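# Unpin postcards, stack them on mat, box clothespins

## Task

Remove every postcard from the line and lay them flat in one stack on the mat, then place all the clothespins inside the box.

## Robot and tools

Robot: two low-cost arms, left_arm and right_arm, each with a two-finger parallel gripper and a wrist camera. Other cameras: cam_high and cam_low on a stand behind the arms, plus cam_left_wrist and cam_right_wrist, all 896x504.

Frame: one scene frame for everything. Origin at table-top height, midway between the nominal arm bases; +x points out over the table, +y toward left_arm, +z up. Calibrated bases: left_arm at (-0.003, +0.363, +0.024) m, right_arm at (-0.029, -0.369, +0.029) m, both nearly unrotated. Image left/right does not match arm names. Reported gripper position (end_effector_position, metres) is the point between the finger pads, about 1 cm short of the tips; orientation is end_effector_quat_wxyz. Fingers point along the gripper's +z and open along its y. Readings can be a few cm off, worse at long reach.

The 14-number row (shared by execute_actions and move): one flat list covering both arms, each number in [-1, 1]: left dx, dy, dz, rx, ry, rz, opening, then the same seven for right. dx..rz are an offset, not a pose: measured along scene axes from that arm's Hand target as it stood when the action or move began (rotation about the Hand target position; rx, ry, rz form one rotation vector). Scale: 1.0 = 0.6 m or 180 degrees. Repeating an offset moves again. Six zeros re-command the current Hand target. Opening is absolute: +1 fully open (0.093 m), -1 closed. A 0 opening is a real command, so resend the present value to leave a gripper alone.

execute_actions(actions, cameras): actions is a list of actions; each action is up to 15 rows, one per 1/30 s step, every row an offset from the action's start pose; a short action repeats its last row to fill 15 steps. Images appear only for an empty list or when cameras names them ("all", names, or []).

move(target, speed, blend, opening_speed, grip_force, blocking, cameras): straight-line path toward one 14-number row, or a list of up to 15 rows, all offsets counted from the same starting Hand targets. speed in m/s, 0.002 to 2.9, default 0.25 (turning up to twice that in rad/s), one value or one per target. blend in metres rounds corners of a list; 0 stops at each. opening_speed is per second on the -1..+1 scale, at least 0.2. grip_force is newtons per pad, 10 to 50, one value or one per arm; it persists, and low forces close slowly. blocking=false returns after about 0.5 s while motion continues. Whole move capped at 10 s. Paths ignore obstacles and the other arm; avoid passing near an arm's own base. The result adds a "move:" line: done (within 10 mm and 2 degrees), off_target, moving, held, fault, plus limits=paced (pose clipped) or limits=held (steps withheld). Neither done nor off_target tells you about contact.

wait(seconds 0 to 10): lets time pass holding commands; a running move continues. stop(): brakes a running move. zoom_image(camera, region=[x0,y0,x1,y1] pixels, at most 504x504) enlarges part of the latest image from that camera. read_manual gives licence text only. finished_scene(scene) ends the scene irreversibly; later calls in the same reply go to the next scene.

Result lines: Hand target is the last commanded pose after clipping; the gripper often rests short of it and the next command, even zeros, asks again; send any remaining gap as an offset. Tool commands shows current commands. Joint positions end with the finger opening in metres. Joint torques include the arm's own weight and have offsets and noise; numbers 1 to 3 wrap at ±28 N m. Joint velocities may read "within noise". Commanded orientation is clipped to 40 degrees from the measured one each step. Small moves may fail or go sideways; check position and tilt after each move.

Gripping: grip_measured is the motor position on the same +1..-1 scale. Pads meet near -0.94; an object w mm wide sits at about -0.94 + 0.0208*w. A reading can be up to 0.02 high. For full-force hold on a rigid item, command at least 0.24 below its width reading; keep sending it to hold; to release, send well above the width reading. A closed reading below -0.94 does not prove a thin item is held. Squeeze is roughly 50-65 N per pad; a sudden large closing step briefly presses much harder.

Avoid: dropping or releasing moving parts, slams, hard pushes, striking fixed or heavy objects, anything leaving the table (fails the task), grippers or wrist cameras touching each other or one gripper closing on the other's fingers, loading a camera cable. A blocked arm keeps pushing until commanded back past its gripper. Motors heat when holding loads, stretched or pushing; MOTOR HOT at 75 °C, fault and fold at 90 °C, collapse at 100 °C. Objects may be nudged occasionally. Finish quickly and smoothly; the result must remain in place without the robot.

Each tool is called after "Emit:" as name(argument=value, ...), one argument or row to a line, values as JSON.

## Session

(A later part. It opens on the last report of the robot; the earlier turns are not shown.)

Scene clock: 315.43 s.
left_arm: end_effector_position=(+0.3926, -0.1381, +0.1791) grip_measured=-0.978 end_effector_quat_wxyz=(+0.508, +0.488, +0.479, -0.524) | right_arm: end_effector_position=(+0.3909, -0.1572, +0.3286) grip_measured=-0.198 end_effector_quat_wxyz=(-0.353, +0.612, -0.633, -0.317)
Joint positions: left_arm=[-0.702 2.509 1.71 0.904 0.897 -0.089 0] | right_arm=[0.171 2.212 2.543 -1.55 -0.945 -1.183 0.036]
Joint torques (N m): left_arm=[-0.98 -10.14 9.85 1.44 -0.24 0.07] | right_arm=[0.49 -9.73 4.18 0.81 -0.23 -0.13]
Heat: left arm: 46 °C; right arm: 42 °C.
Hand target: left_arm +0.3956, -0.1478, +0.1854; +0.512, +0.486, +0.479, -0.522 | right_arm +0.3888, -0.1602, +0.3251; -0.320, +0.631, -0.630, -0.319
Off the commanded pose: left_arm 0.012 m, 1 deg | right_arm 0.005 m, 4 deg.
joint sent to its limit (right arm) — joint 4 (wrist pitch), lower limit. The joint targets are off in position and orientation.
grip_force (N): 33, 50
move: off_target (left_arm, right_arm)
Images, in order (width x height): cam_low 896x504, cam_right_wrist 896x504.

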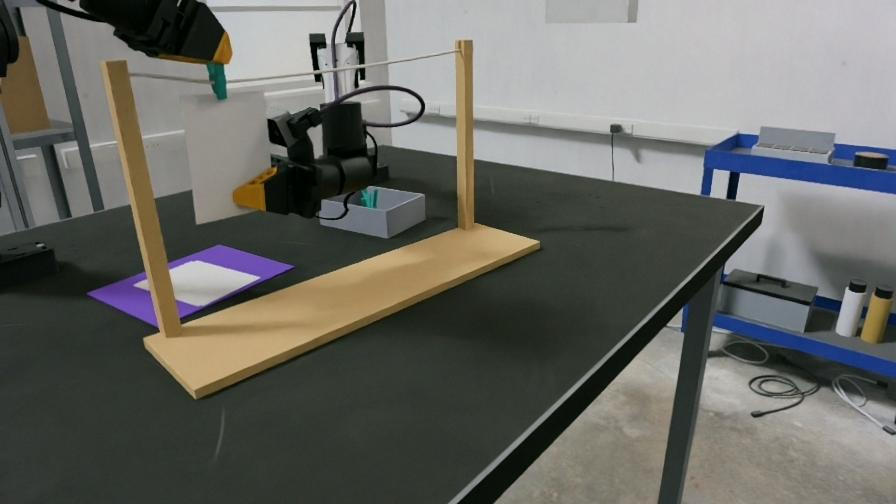

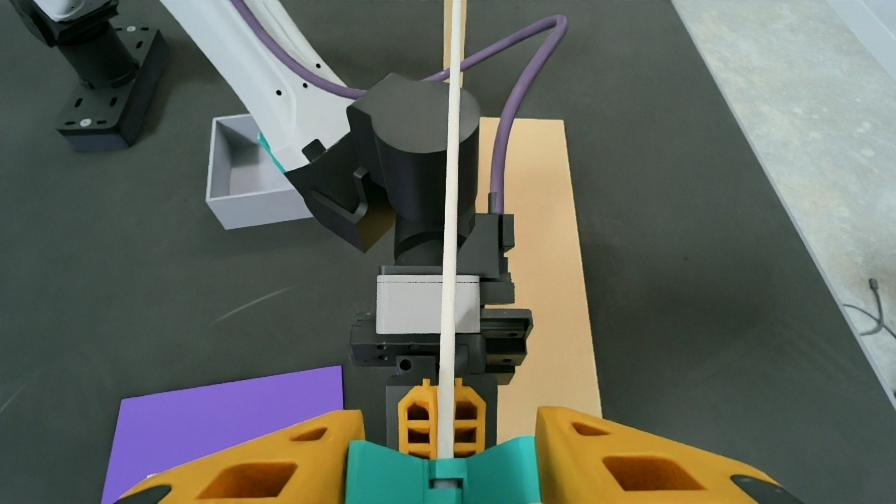

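Emit:
move(
  target=[0,0,0,0,0,0,-1,0,0,0,0,0,0,-0.5],
  opening_speed=0.8,
)

Emit:
move(
  target=[0,0,0,0,0,0,-1,0,0,0,0,0,0,-0.82],
  opening_speed=0.8,
  cameras=["cam_low","cam_right_wrist"],
)

Scene clock: 316.40 s.
left_arm: end_effector_position=(+0.3926, -0.1381, +0.1791) grip_measured=-0.978 end_effector_quat_wxyz=(+0.508, +0.488, +0.479, -0.524) | right_arm: end_effector_position=(+0.3909, -0.1572, +0.3286) grip_measured=-0.495 end_effector_quat_wxyz=(-0.353, +0.612, -0.633, -0.317)
Joint positions: left_arm=[-0.702 2.509 1.71 0.904 0.897 -0.089 0] | right_arm=[0.171 2.212 2.543 -1.55 -0.945 -1.183 0.021]
Joint torques (N m): left_arm=[-0.98 -10.14 9.88 1.42 -0.24 0.07] | right_arm=[0.49 -9.74 4.21 0.82 -0.24 -0.14]
Heat: left arm: 46 °C; right arm: 42 °C.
Hand target: left_arm +0.3956, -0.1478, +0.1854; +0.512, +0.486, +0.479, -0.522 | right_arm +0.3888, -0.1602, +0.3251; -0.320, +0.631, -0.630, -0.319
Off the commanded pose: left_arm 0.012 m, 1 deg | right_arm 0.005 m, 4 deg.
joint sent to its limit (right arm) — joint 4 (wrist pitch), lower limit. The joint targets are off in position and orientation.
grip_force (N): 33, 50
move: off_target (left_arm, right_arm)

Scene clock: 317.67 s.
left_arm: end_effector_position=(+0.3926, -0.1381, +0.1791) grip_measured=-0.978 end_effector_quat_wxyz=(+0.508, +0.488, +0.479, -0.524) | right_arm: end_effector_position=(+0.3909, -0.1572, +0.3286) grip_measured=-0.755 end_effector_quat_wxyz=(-0.353, +0.612, -0.633, -0.317)
Joint positions: left_arm=[-0.702 2.509 1.71 0.904 0.897 -0.089 0] | right_arm=[0.171 2.212 2.543 -1.55 -0.945 -1.183 0.009]
Joint velocities: left_arm=[within noise] | right_arm=[-0.007 -0.002 0.007 -0.022 -0.037 -0.154 -0.001]
Joint torques (N m): left_arm=[-1.02 -10.17 9.88 1.42 -0.23 0.08] | right_arm=[0.49 -9.8 4.18 0.82 -0.24 -0.13]
Heat: left arm: 46 °C; right arm: 42 °C.
Hand target: left_arm +0.3956, -0.1478, +0.1854; +0.512, +0.486, +0.479, -0.522 | right_arm +0.3888, -0.1602, +0.3251; -0.320, +0.631, -0.630, -0.319
Off the commanded pose: left_arm 0.012 m, 1 deg | right_arm 0.005 m, 4 deg.
joint sent to its limit (right arm) — joint 4 (wrist pitch), lower limit. The joint targets are off in position and orientation.
grip_force (N): 33, 50
move: off_target (left_arm, right_arm)
Images, in order (width x height): cam_low 896x504, cam_right_wrist 896x504.

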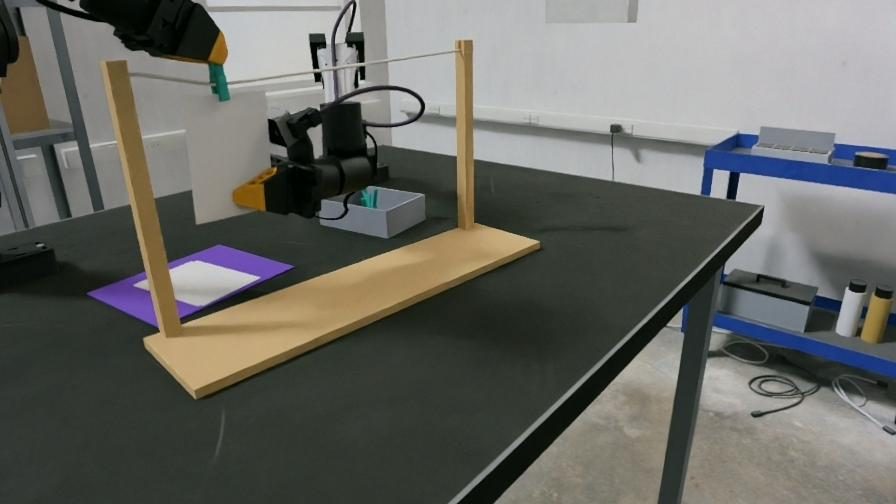

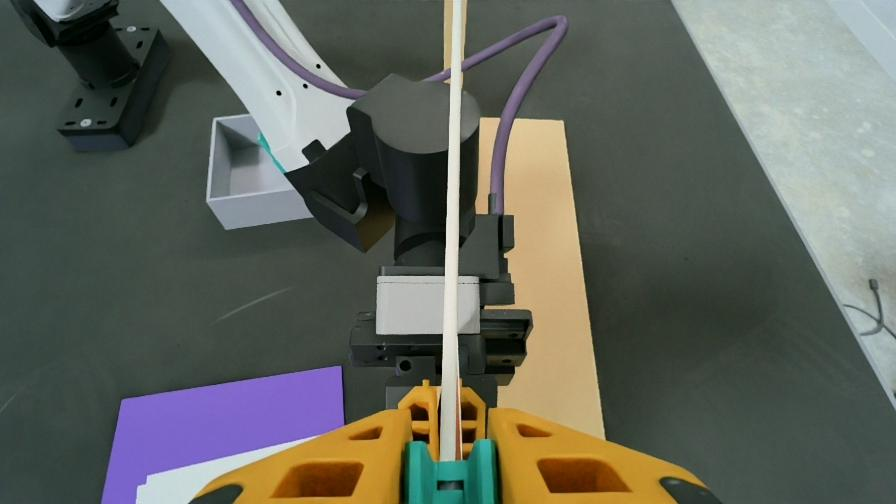

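Emit:
move(
  target=[0,0,0,0,0,0,-1,-0.015,-0.012,0.14,0,0,0,-0.85],
  speed=0.12,
  cameras=["cam_low","cam_right_wrist","cam_left_wrist"],
)

Scene clock: 319.40 s.
left_arm: end_effector_position=(+0.3926, -0.1381, +0.1791) grip_measured=-0.978 end_effector_quat_wxyz=(+0.508, +0.488, +0.479, -0.524) | right_arm: end_effector_position=(+0.3946, -0.1664, +0.3818) grip_measured=-0.762 end_effector_quat_wxyz=(+0.401, -0.573, +0.649, +0.298)
Joint positions: left_arm=[-0.702 2.509 1.71 0.904 0.897 -0.089 0] | right_arm=[0.149 2.211 2.737 -1.551 -0.945 -1.011 0.009]
Joint torques (N m): left_arm=[-1.01 -10.17 9.87 1.43 -0.25 0.07] | right_arm=[-0.27 -12.22 7.08 1.13 -0.63 0.14]
Heat: left arm: 46 °C; right arm: 42 °C.
Hand target: left_arm +0.3956, -0.1478, +0.1854; +0.512, +0.486, +0.479, -0.522 | right_arm +0.3798, -0.1674, +0.4091; +0.320, -0.631, +0.630, +0.319
Off the commanded pose: left_arm 0.012 m, 1 deg | right_arm 0.031 m, 12 deg.
joint sent to its limit (right arm) — joint 4 (wrist pitch), lower limit. The joint targets are off in position and orientation.
grip_force (N): 33, 50
move: off_target (left_arm, right_arm)
Images, in order (width x height): cam_low 896x504, cam_left_wrist 896x504, cam_right_wrist 896x504.

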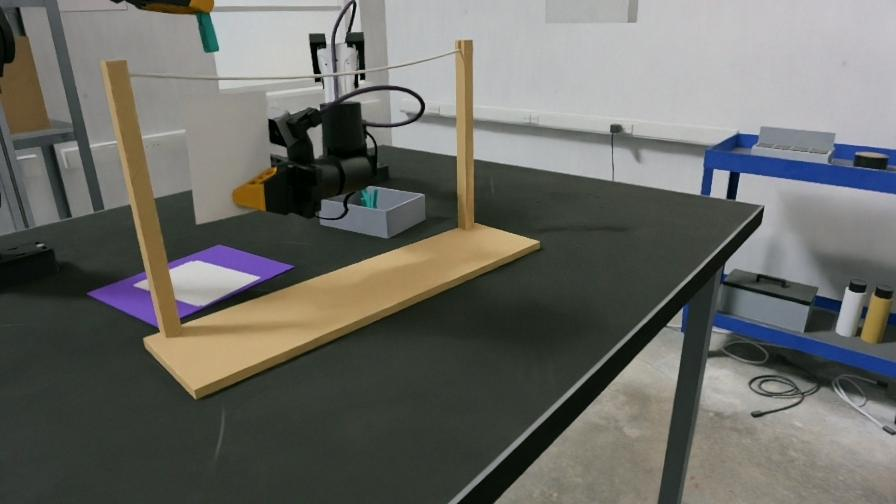

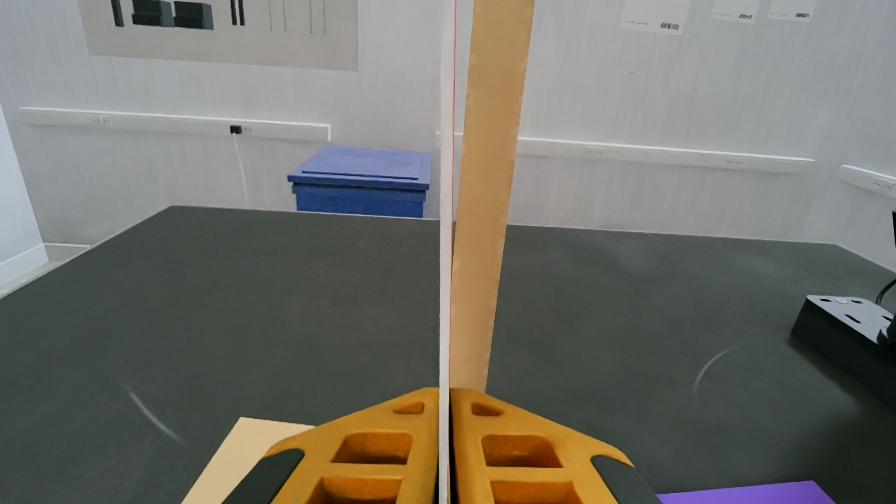

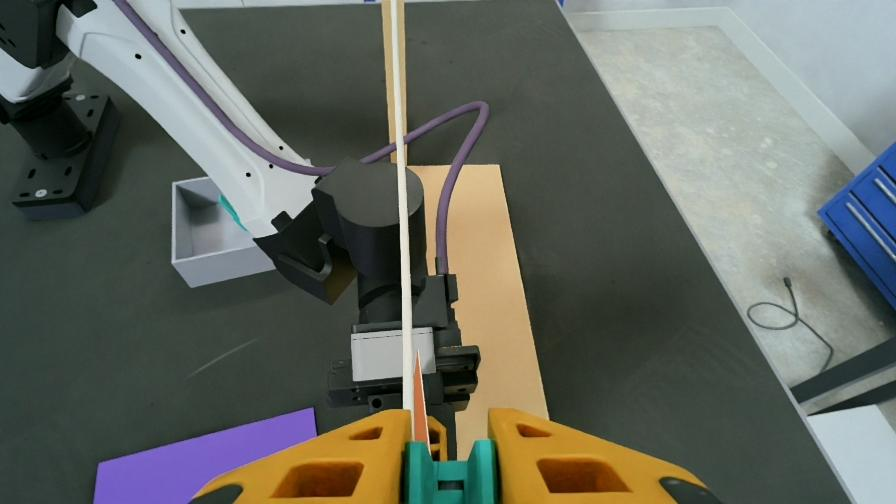

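Emit:
move(
  target=[
    [0,0,-0.04,0,0,0,-1,-0.02,-0.02,0.045,0,0,0,-0.85],
    [0,0,-0.045,0,0,0,-1,-0.16,-0.02,0.045,0,0,0,-0.85],
  ],
  speed=0.15,
  blend=0.02,
  cameras=["cam_high","cam_low","cam_right_wrist"],
)

Scene clock: 321.83 s.
left_arm: end_effector_position=(+0.3937, -0.1390, +0.1428) grip_measured=-0.978 end_effector_quat_wxyz=(+0.487, +0.485, +0.501, -0.526) | right_arm: end_effector_position=(+0.2941, -0.1774, +0.4287) grip_measured=-0.762 end_effector_quat_wxyz=(+0.400, -0.576, +0.645, +0.302)
Joint positions: left_arm=[-0.702 2.569 1.71 0.904 0.897 -0.089 0] | right_arm=[0.16 1.795 2.324 -1.553 -0.95 -1.01 0.009]
Joint torques (N m): left_arm=[-1.02 -10.32 9.26 2.05 -0.21 0.09] | right_arm=[0.42 -8.13 3.69 1.14 -0.52 -0.14]
Heat: left arm: 47 °C; right arm: 43 °C.
Hand target: left_arm +0.3956, -0.1478, +0.1584; +0.512, +0.486, +0.479, -0.522 | right_arm +0.2838, -0.1794, +0.4361; +0.320, -0.631, +0.630, +0.319
Off the commanded pose: left_arm 0.018 m, 4 deg | right_arm 0.013 m, 11 deg.
joint sent to its limit (right arm) — joint 4 (wrist pitch), lower limit. The joint targets are off in position and orientation.
grip_force (N): 33, 50
move: off_target (left_arm, right_arm)
Images, in order (width x height): cam_high 896x504, cam_low 896x504, cam_right_wrist 896x504.

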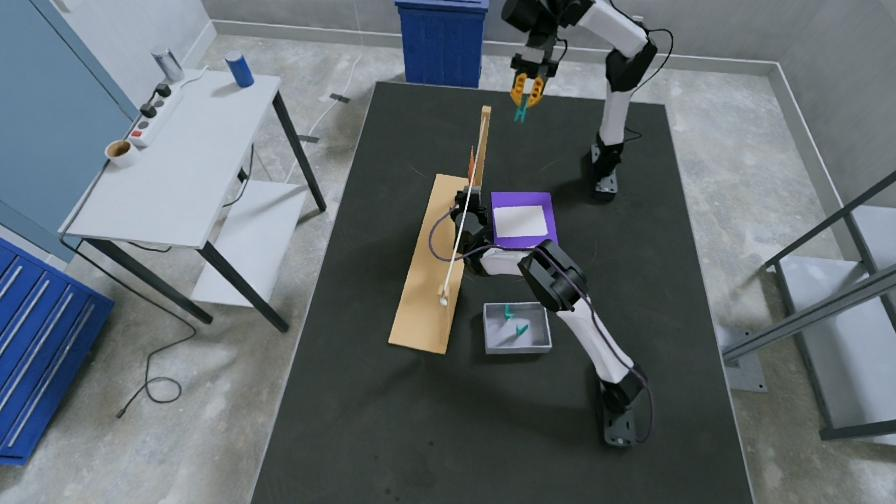

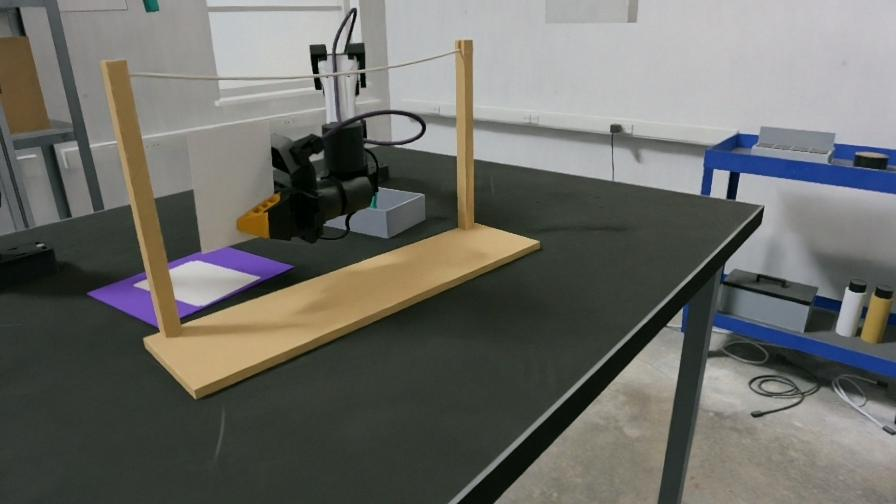

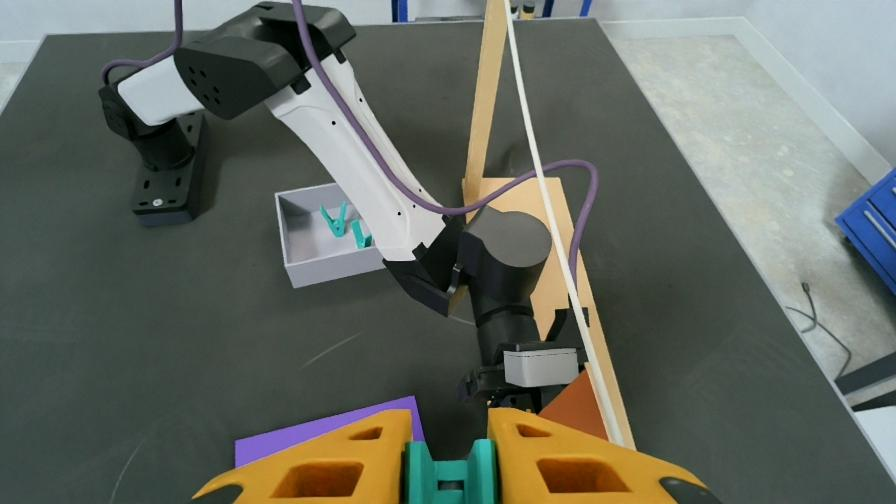

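Emit:
move(
  target=[-0.01,0.18,0,0,0,0.03,-1,0,0,0,0,0,0,-0.85],
  speed=0.15,
  cameras=["cam_high","cam_low","cam_right_wrist"],
)

Scene clock: 323.97 s.
left_arm: end_effector_position=(+0.3942, -0.0389, +0.1205) grip_measured=-0.978 end_effector_quat_wxyz=(+0.497, +0.454, +0.543, -0.502) | right_arm: end_effector_position=(+0.2941, -0.1774, +0.4287) grip_measured=-0.762 end_effector_quat_wxyz=(+0.400, -0.576, +0.645, +0.302)
Joint positions: left_arm=[-0.556 2.4 1.276 1.121 0.935 -0.091 0] | right_arm=[0.16 1.795 2.324 -1.553 -0.95 -1.01 0.009]
Joint torques (N m): left_arm=[-0.57 -13.79 4.11 2.45 0.05 0.03] | right_arm=[0.43 -8.12 3.7 1.13 -0.51 -0.15]
Heat: left arm: 46 °C; right arm: 42 °C.
Hand target: left_arm +0.3896, -0.0398, +0.1584; +0.536, +0.463, +0.501, -0.497 | right_arm +0.2838, -0.1794, +0.4361; +0.320, -0.631, +0.630, +0.319
Off the commanded pose: left_arm 0.038 m, 7 deg | right_arm 0.013 m, 11 deg.
joint sent to its limit (right arm) — joint 4 (wrist pitch), lower limit. The joint targets are off in position and orientation.
grip_force (N): 33, 50
move: off_target (left_arm, right_arm)
Images, in order (width x height): cam_high 896x504, cam_low 896x504, cam_right_wrist 896x504.

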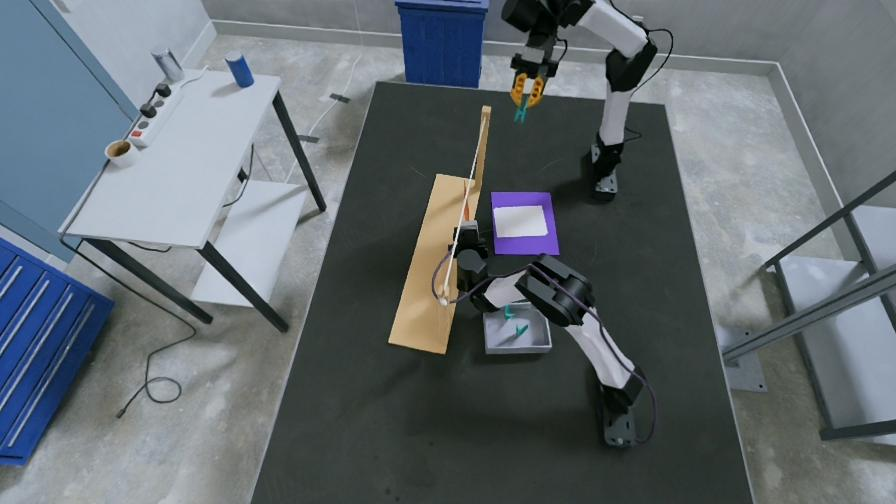

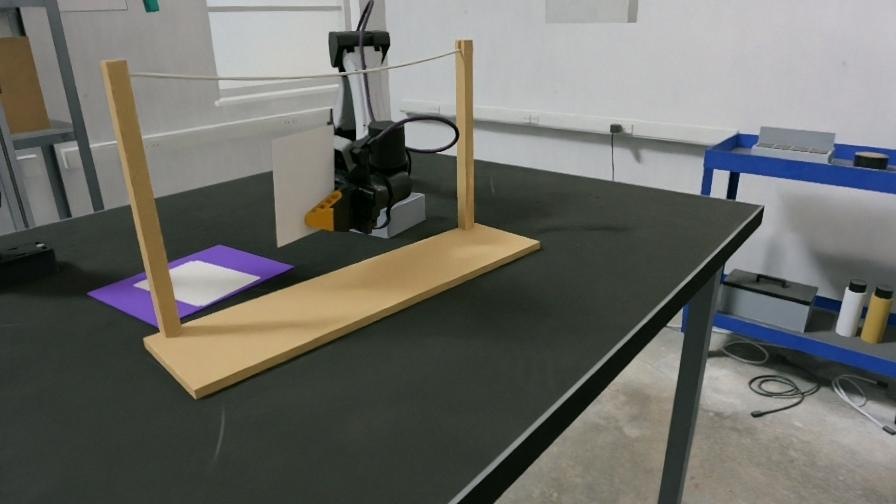

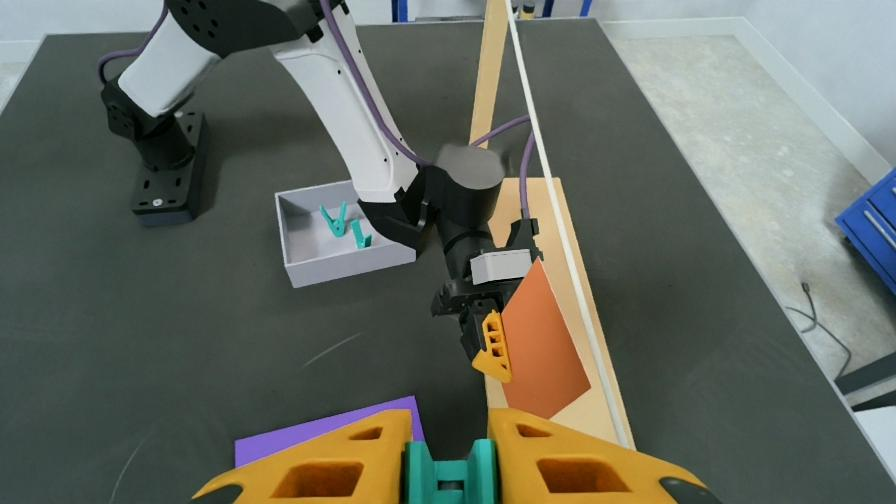

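Emit:
move(
  target=[
    [0,0,0.01,0,0,0,-1,-0.115,0.216,-0.127,0,0,0,-0.85],
    [0,0,0.01,0,0,0,-1,-0.115,0.52,-0.33,0,0,0,-0.85],
  ],
  speed=0.2,
  blend=0.04,
  cameras=["cam_high","cam_low","cam_right_wrist"],
)

Scene clock: 327.20 s.
left_arm: end_effector_position=(+0.3943, -0.0390, +0.1278) grip_measured=-0.978 end_effector_quat_wxyz=(+0.502, +0.454, +0.539, -0.501) | right_arm: end_effector_position=(+0.2009, +0.1179, +0.2066) grip_measured=-0.762 end_effector_quat_wxyz=(-0.267, +0.640, -0.648, -0.314)
Joint positions: left_arm=[-0.556 2.386 1.276 1.121 0.935 -0.092 0] | right_arm=[0.984 2.005 1.727 -0.56 -0.479 -0.387 0.009]
Joint torques (N m): left_arm=[-0.54 -14.05 4.16 2.31 0.03 0.01] | right_arm=[0.13 -10.18 10.22 2.32 -0.02 0.15]
Heat: left arm: 48 °C; right arm: 42 °C.
Hand target: left_arm +0.3896, -0.0398, +0.1644; +0.536, +0.463, +0.501, -0.497 | right_arm +0.2148, +0.1326, +0.2381; -0.320, +0.631, -0.630, -0.319
Off the commanded pose: left_arm 0.037 m, 6 deg | right_arm 0.037 m, 6 deg.
grip_force (N): 33, 50
move: off_target (left_arm, right_arm)
Images, in order (width x height): cam_high 896x504, cam_low 896x504, cam_right_wrist 896x504.

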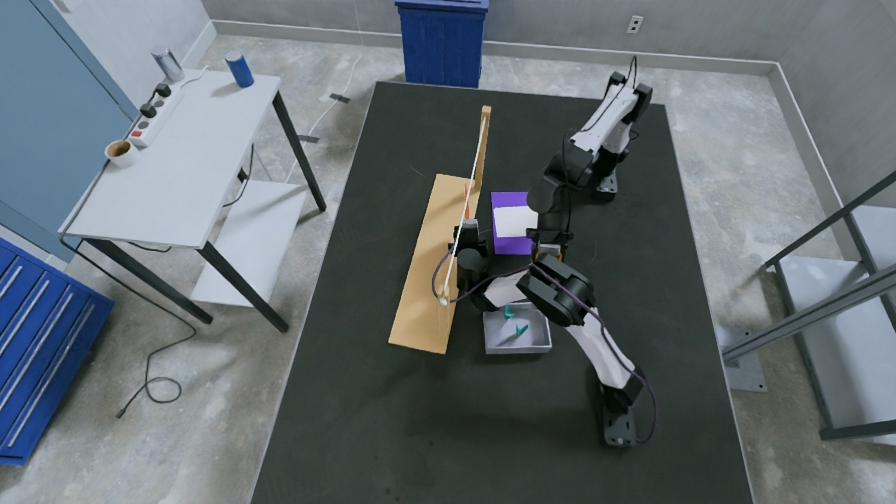

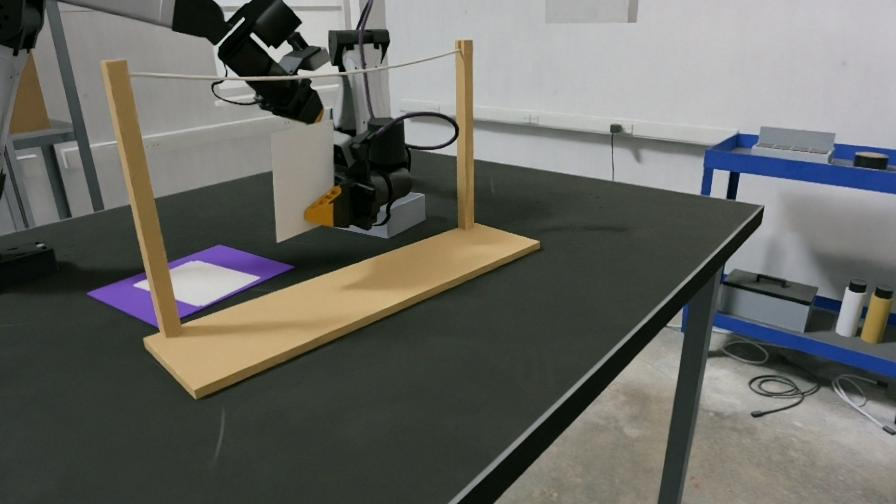

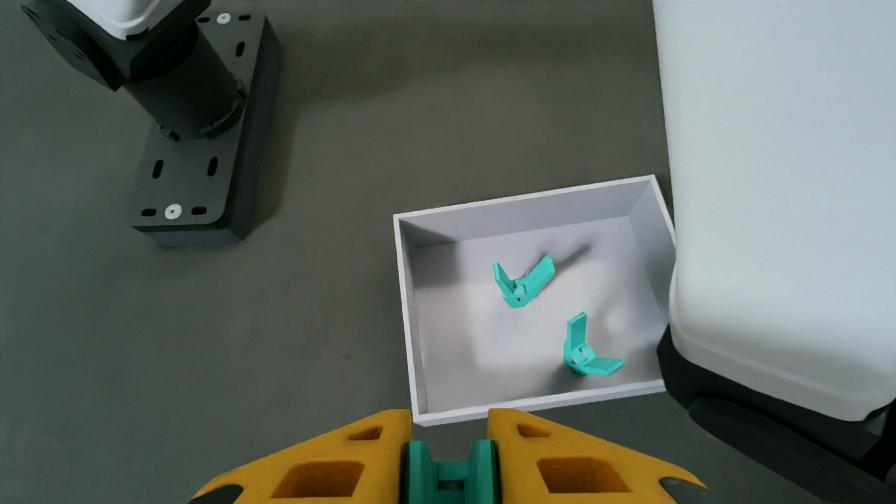

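Emit:
move(
  target=[0.02,0.07,0,0,0,0,-1,0,0,0,0,0,0,-0.85],
  speed=0.12,
  cameras=["cam_high","cam_low","cam_right_wrist"],
)

Scene clock: 329.03 s.
left_arm: end_effector_position=(+0.4026, -0.0019, +0.1289) grip_measured=-0.978 end_effector_quat_wxyz=(+0.496, +0.453, +0.539, -0.508) | right_arm: end_effector_position=(+0.2011, +0.1179, +0.2065) grip_measured=-0.762 end_effector_quat_wxyz=(-0.268, +0.640, -0.648, -0.313)
Joint positions: left_arm=[-0.472 2.363 1.226 1.153 1.03 -0.111 0] | right_arm=[0.984 2.005 1.727 -0.56 -0.477 -0.387 0.009]
Joint torques (N m): left_arm=[-0.49 -13.65 3.81 2.38 0.04 0.02] | right_arm=[0.16 -10.19 10.24 2.34 -0.02 0.16]
Heat: left arm: 48 °C; right arm: 43 °C.
Hand target: left_arm +0.4016, +0.0022, +0.1644; +0.536, +0.463, +0.501, -0.497 | right_arm +0.2148, +0.1326, +0.2381; -0.320, +0.631, -0.630, -0.319
Off the commanded pose: left_arm 0.036 m, 7 deg | right_arm 0.037 m, 6 deg.
grip_force (N): 33, 50
move: off_target (left_arm, right_arm)
Images, in order (width x height): cam_high 896x504, cam_low 896x504, cam_right_wrist 896x504.

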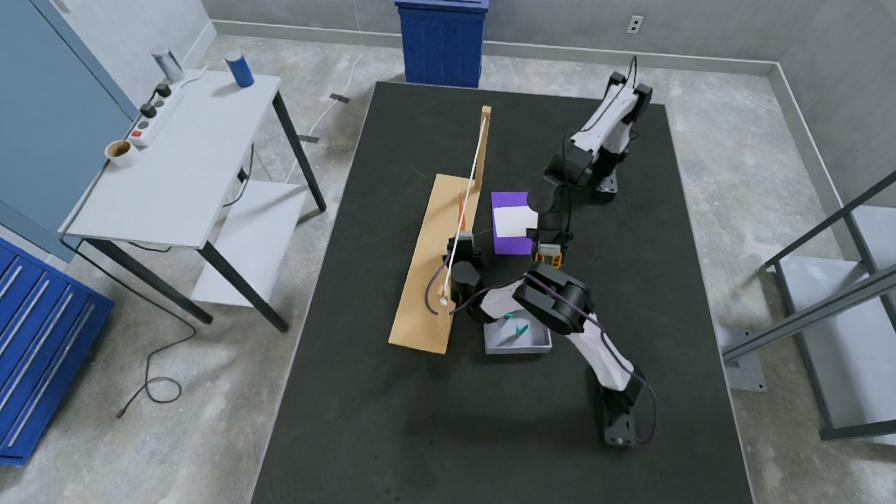

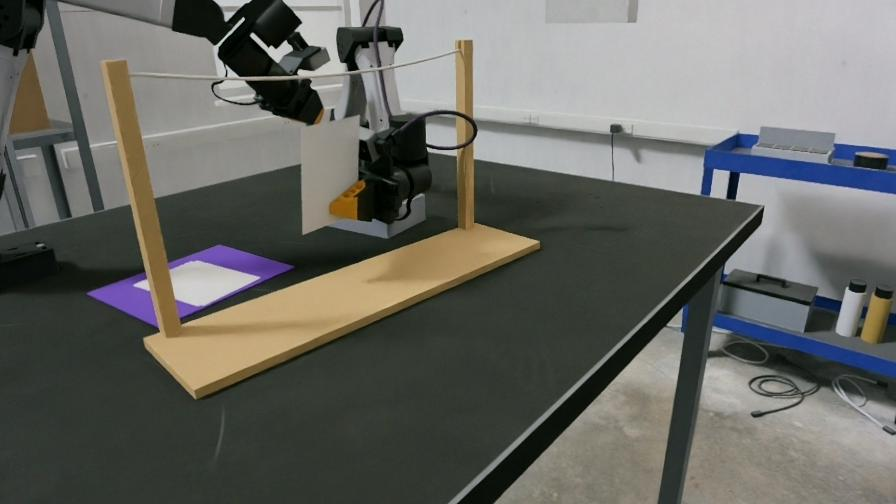

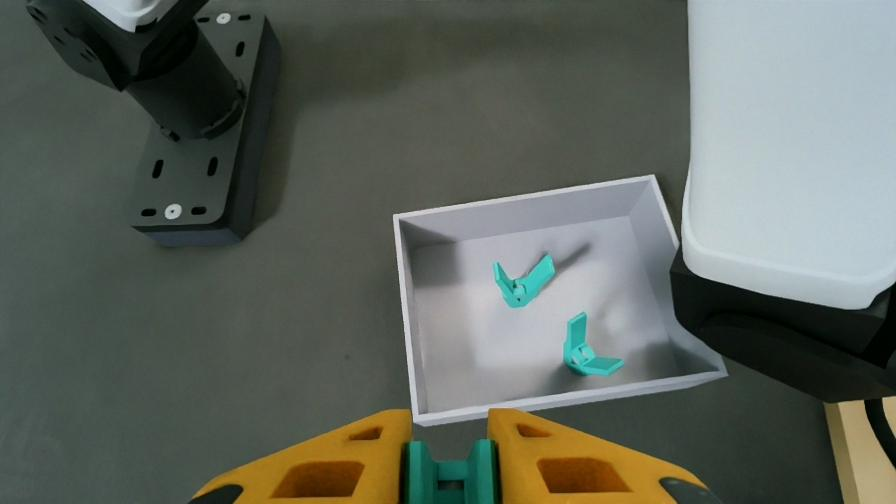

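Emit:
move(
  target=[
    [0,0,0,0,0,0,-1,0.028,0.12,-0.06,0,0,0,-0.85],
    [0,0,0,0,0,0,-1,0.028,0.12,-0.15,0,0,0,-0.85],
  ],
  speed=0.1,
  blend=0.02,
  cameras=["cam_high","cam_low","cam_right_wrist"],
)

Scene clock: 330.77 s.
left_arm: end_effector_position=(+0.4026, -0.0019, +0.1289) grip_measured=-0.978 end_effector_quat_wxyz=(+0.496, +0.453, +0.539, -0.508) | right_arm: end_effector_position=(+0.2110, +0.1451, +0.1922) grip_measured=-0.762 end_effector_quat_wxyz=(-0.270, +0.639, -0.648, -0.314)
Joint positions: left_arm=[-0.472 2.363 1.226 1.153 1.03 -0.112 0] | right_arm=[0.999 2.12 1.838 -0.543 -0.465 -0.372 0.009]
Joint torques (N m): left_arm=[-0.49 -13.68 3.82 2.38 0.04 0.02] | right_arm=[0.17 -11.82 6.48 1.77 -0.21 0.01]
Heat: left arm: 48 °C; right arm: 43 °C.
Hand target: left_arm +0.4016, +0.0022, +0.1644; +0.536, +0.463, +0.501, -0.497 | right_arm +0.2126, +0.1446, +0.2047; -0.283, +0.639, -0.641, -0.317 (not the last commanded pose)
Off the commanded pose: left_arm 0.036 m, 7 deg | right_arm 0.077 m, 6 deg.
grip_force (N): 33, 50
move: held (right_arm; a check stopped the path), off_target (left_arm); path passed 0 of 2 targets; limits=held
pose unreachable (right arm): on one or more control steps of this call, first in action 0 (counted from 0), this arm could not follow its commanded pose, so it was not sent that pose on those steps. It may still have moved: this result reports where it is.
cause: moving toward the commanded pose would bring a part of the arm too close to another arm (this arm's wrist camera and the left arm's forearm (the part past joint 3), where that arm would come to rest).
Images, in order (width x height): cam_high 896x504, cam_low 896x504, cam_right_wrist 896x504.

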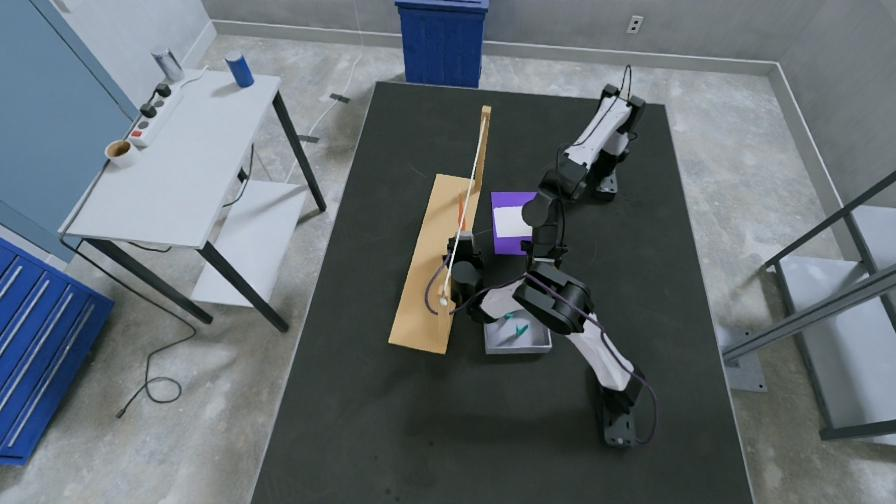

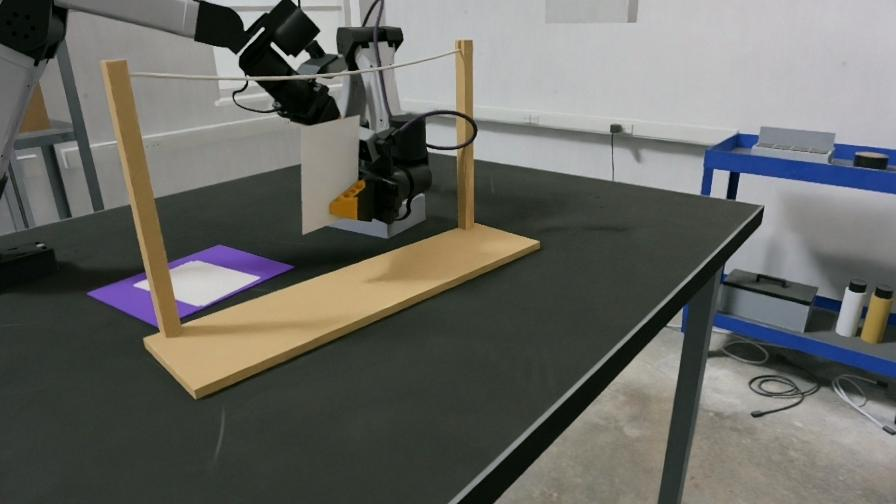

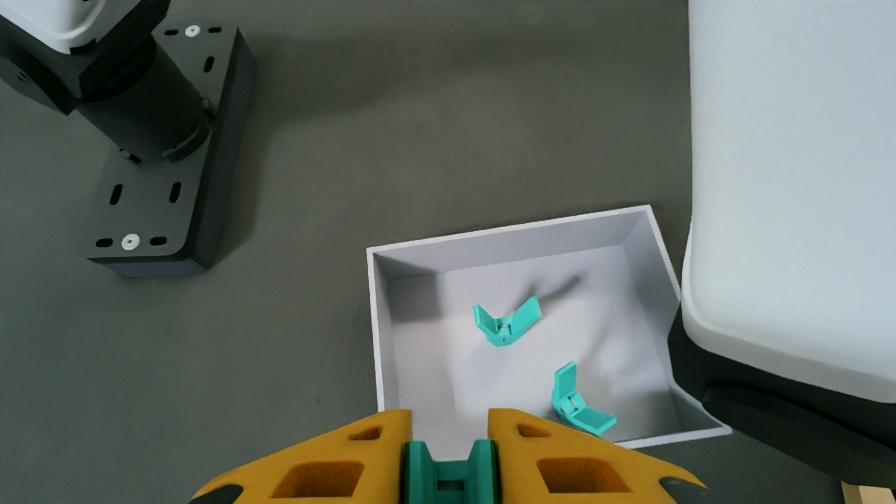

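Emit:
move(
  target=[
    [0.03,0.02,0,0,0,0,-1,-0.012,0.0,-0.06,0,0,0,-0.85],
    [0.03,0.02,0,0,0,0,-1,-0.008,0.05,-0.17,0,0,0,-0.85],
  ],
  speed=0.1,
  blend=0.02,
  cameras=["cam_high","cam_low","cam_right_wrist"],
)

Scene clock: 333.07 s.
left_arm: end_effector_position=(+0.4070, +0.0108, +0.1288) grip_measured=-0.978 end_effector_quat_wxyz=(+0.491, +0.454, +0.539, -0.513) | right_arm: end_effector_position=(+0.1998, +0.1642, +0.0888) grip_measured=-0.762 end_effector_quat_wxyz=(-0.249, +0.646, -0.650, -0.313)
Joint positions: left_arm=[-0.439 2.363 1.226 1.153 1.073 -0.122 0] | right_arm=[1.036 2.273 1.691 -0.277 -0.456 -0.355 0.009]
Joint torques (N m): left_arm=[0.38 -11.58 7.82 2.21 0.04 0.01] | right_arm=[0.64 -11.63 6.27 2.33 -0.02 0.16]
Heat: left arm: 48 °C; right arm: 43 °C.
Hand target: left_arm +0.4196, +0.0142, +0.1644; +0.536, +0.463, +0.501, -0.497 | right_arm +0.2078, +0.1746, +0.1027; -0.283, +0.639, -0.641, -0.317
Off the commanded pose: left_arm 0.038 m, 7 deg | right_arm 0.019 m, 4 deg.
grip_force (N): 33, 50
move: off_target (left_arm, right_arm); blend cut to 0.0183 m at target 1
Images, in order (width x height): cam_high 896x504, cam_low 896x504, cam_right_wrist 896x504.

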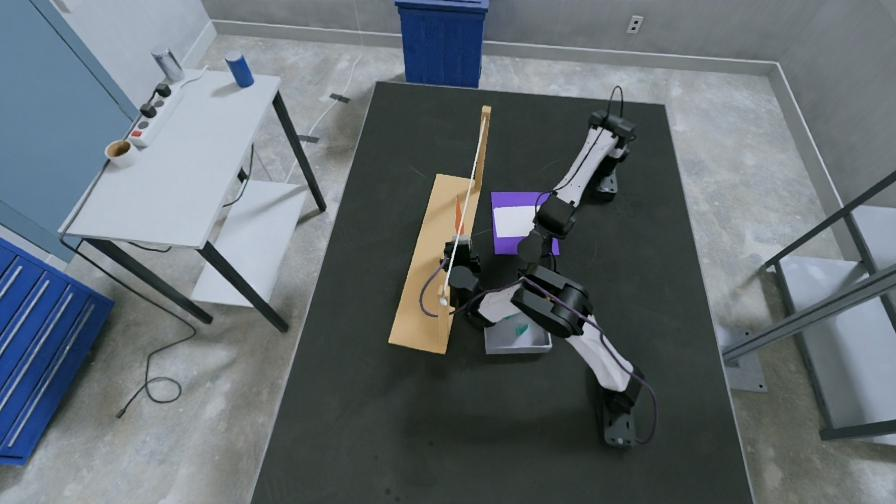

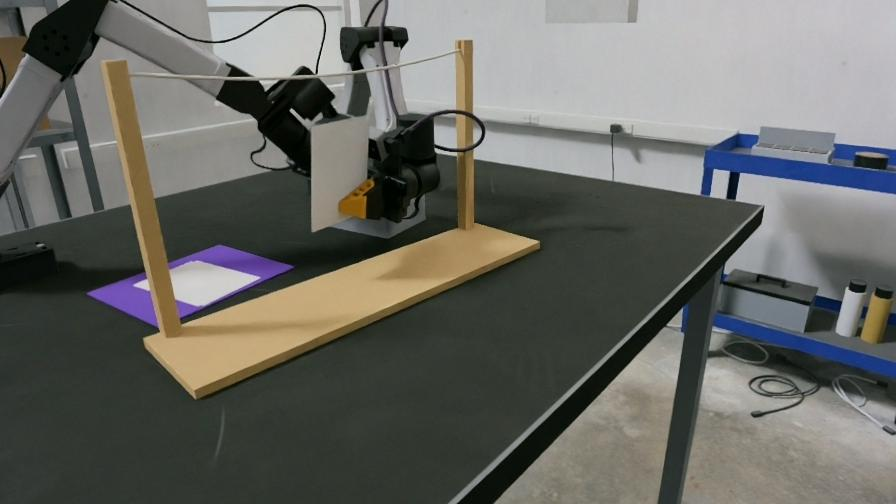

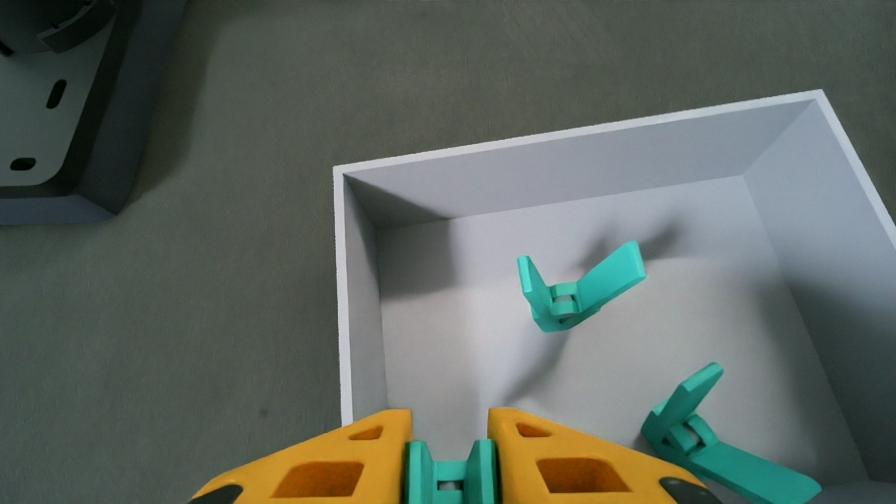

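Emit:
move(
  target=[0,0,0,0,0,0,-1,0.05,0.022,-0.01,0,0,0,-0.85],
  speed=0.1,
  cameras=["cam_right_wrist","cam_low"],
)

Scene clock: 334.37 s.
left_arm: end_effector_position=(+0.4070, +0.0108, +0.1288) grip_measured=-0.978 end_effector_quat_wxyz=(+0.491, +0.454, +0.539, -0.513) | right_arm: end_effector_position=(+0.2156, +0.1698, +0.0750) grip_measured=-0.762 end_effector_quat_wxyz=(-0.250, +0.640, -0.657, -0.310)
Joint positions: left_arm=[-0.439 2.363 1.226 1.153 1.073 -0.122 0] | right_arm=[1.017 2.339 1.75 -0.275 -0.456 -0.355 0.009]
Joint torques (N m): left_arm=[0.4 -11.59 7.82 2.2 0.05 0.01] | right_arm=[0.43 -12.53 6.09 1.73 -0.22 0.02]
Heat: left arm: 48 °C; right arm: 43 °C.
Hand target: left_arm +0.4196, +0.0142, +0.1644; +0.536, +0.463, +0.501, -0.497 | right_arm +0.2135, +0.1731, +0.0840; -0.257, +0.643, -0.649, -0.315 (not the last commanded pose)
Off the commanded pose: left_arm 0.038 m, 7 deg | right_arm 0.036 m, 4 deg.
grip_force (N): 33, 50
move: held (right_arm; a check stopped the path), off_target (left_arm); limits=held
pose unreachable (right arm): on one or more control steps of this call, first in action 0 (counted from 0), this arm could not follow its commanded pose, so it was not sent that pose on those steps. It may still have moved: this result reports where it is.
cause: moving toward the commanded pose would bring a part of the arm too close to another arm (this arm's wrist camera and the left arm's forearm (the part past joint 3), 24 mm apart when this arm was first held).
Images, in order (width x height): cam_low 896x504, cam_right_wrist 896x504.

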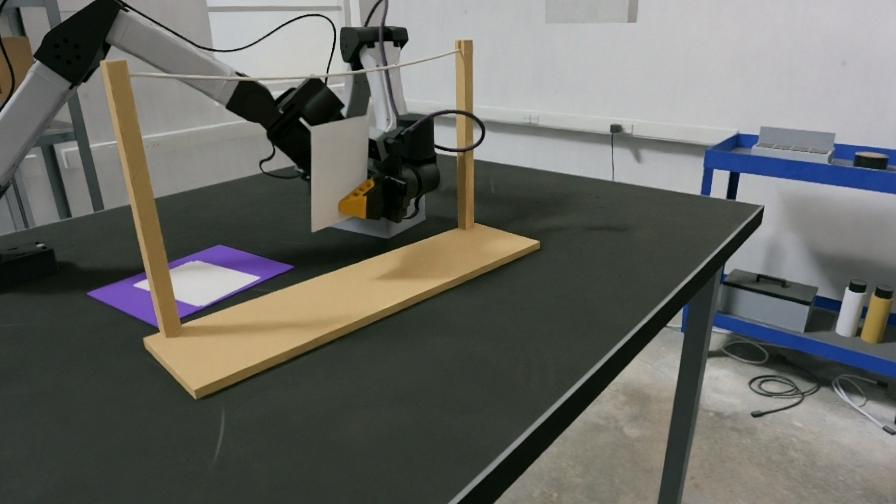

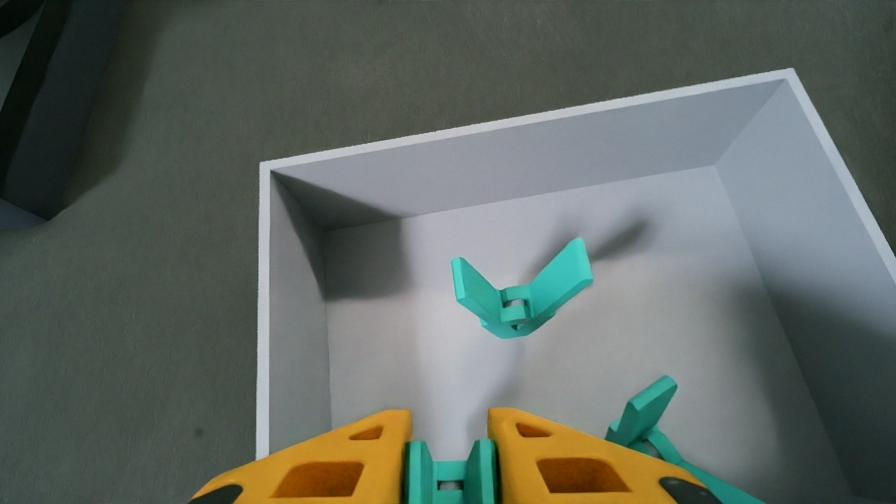

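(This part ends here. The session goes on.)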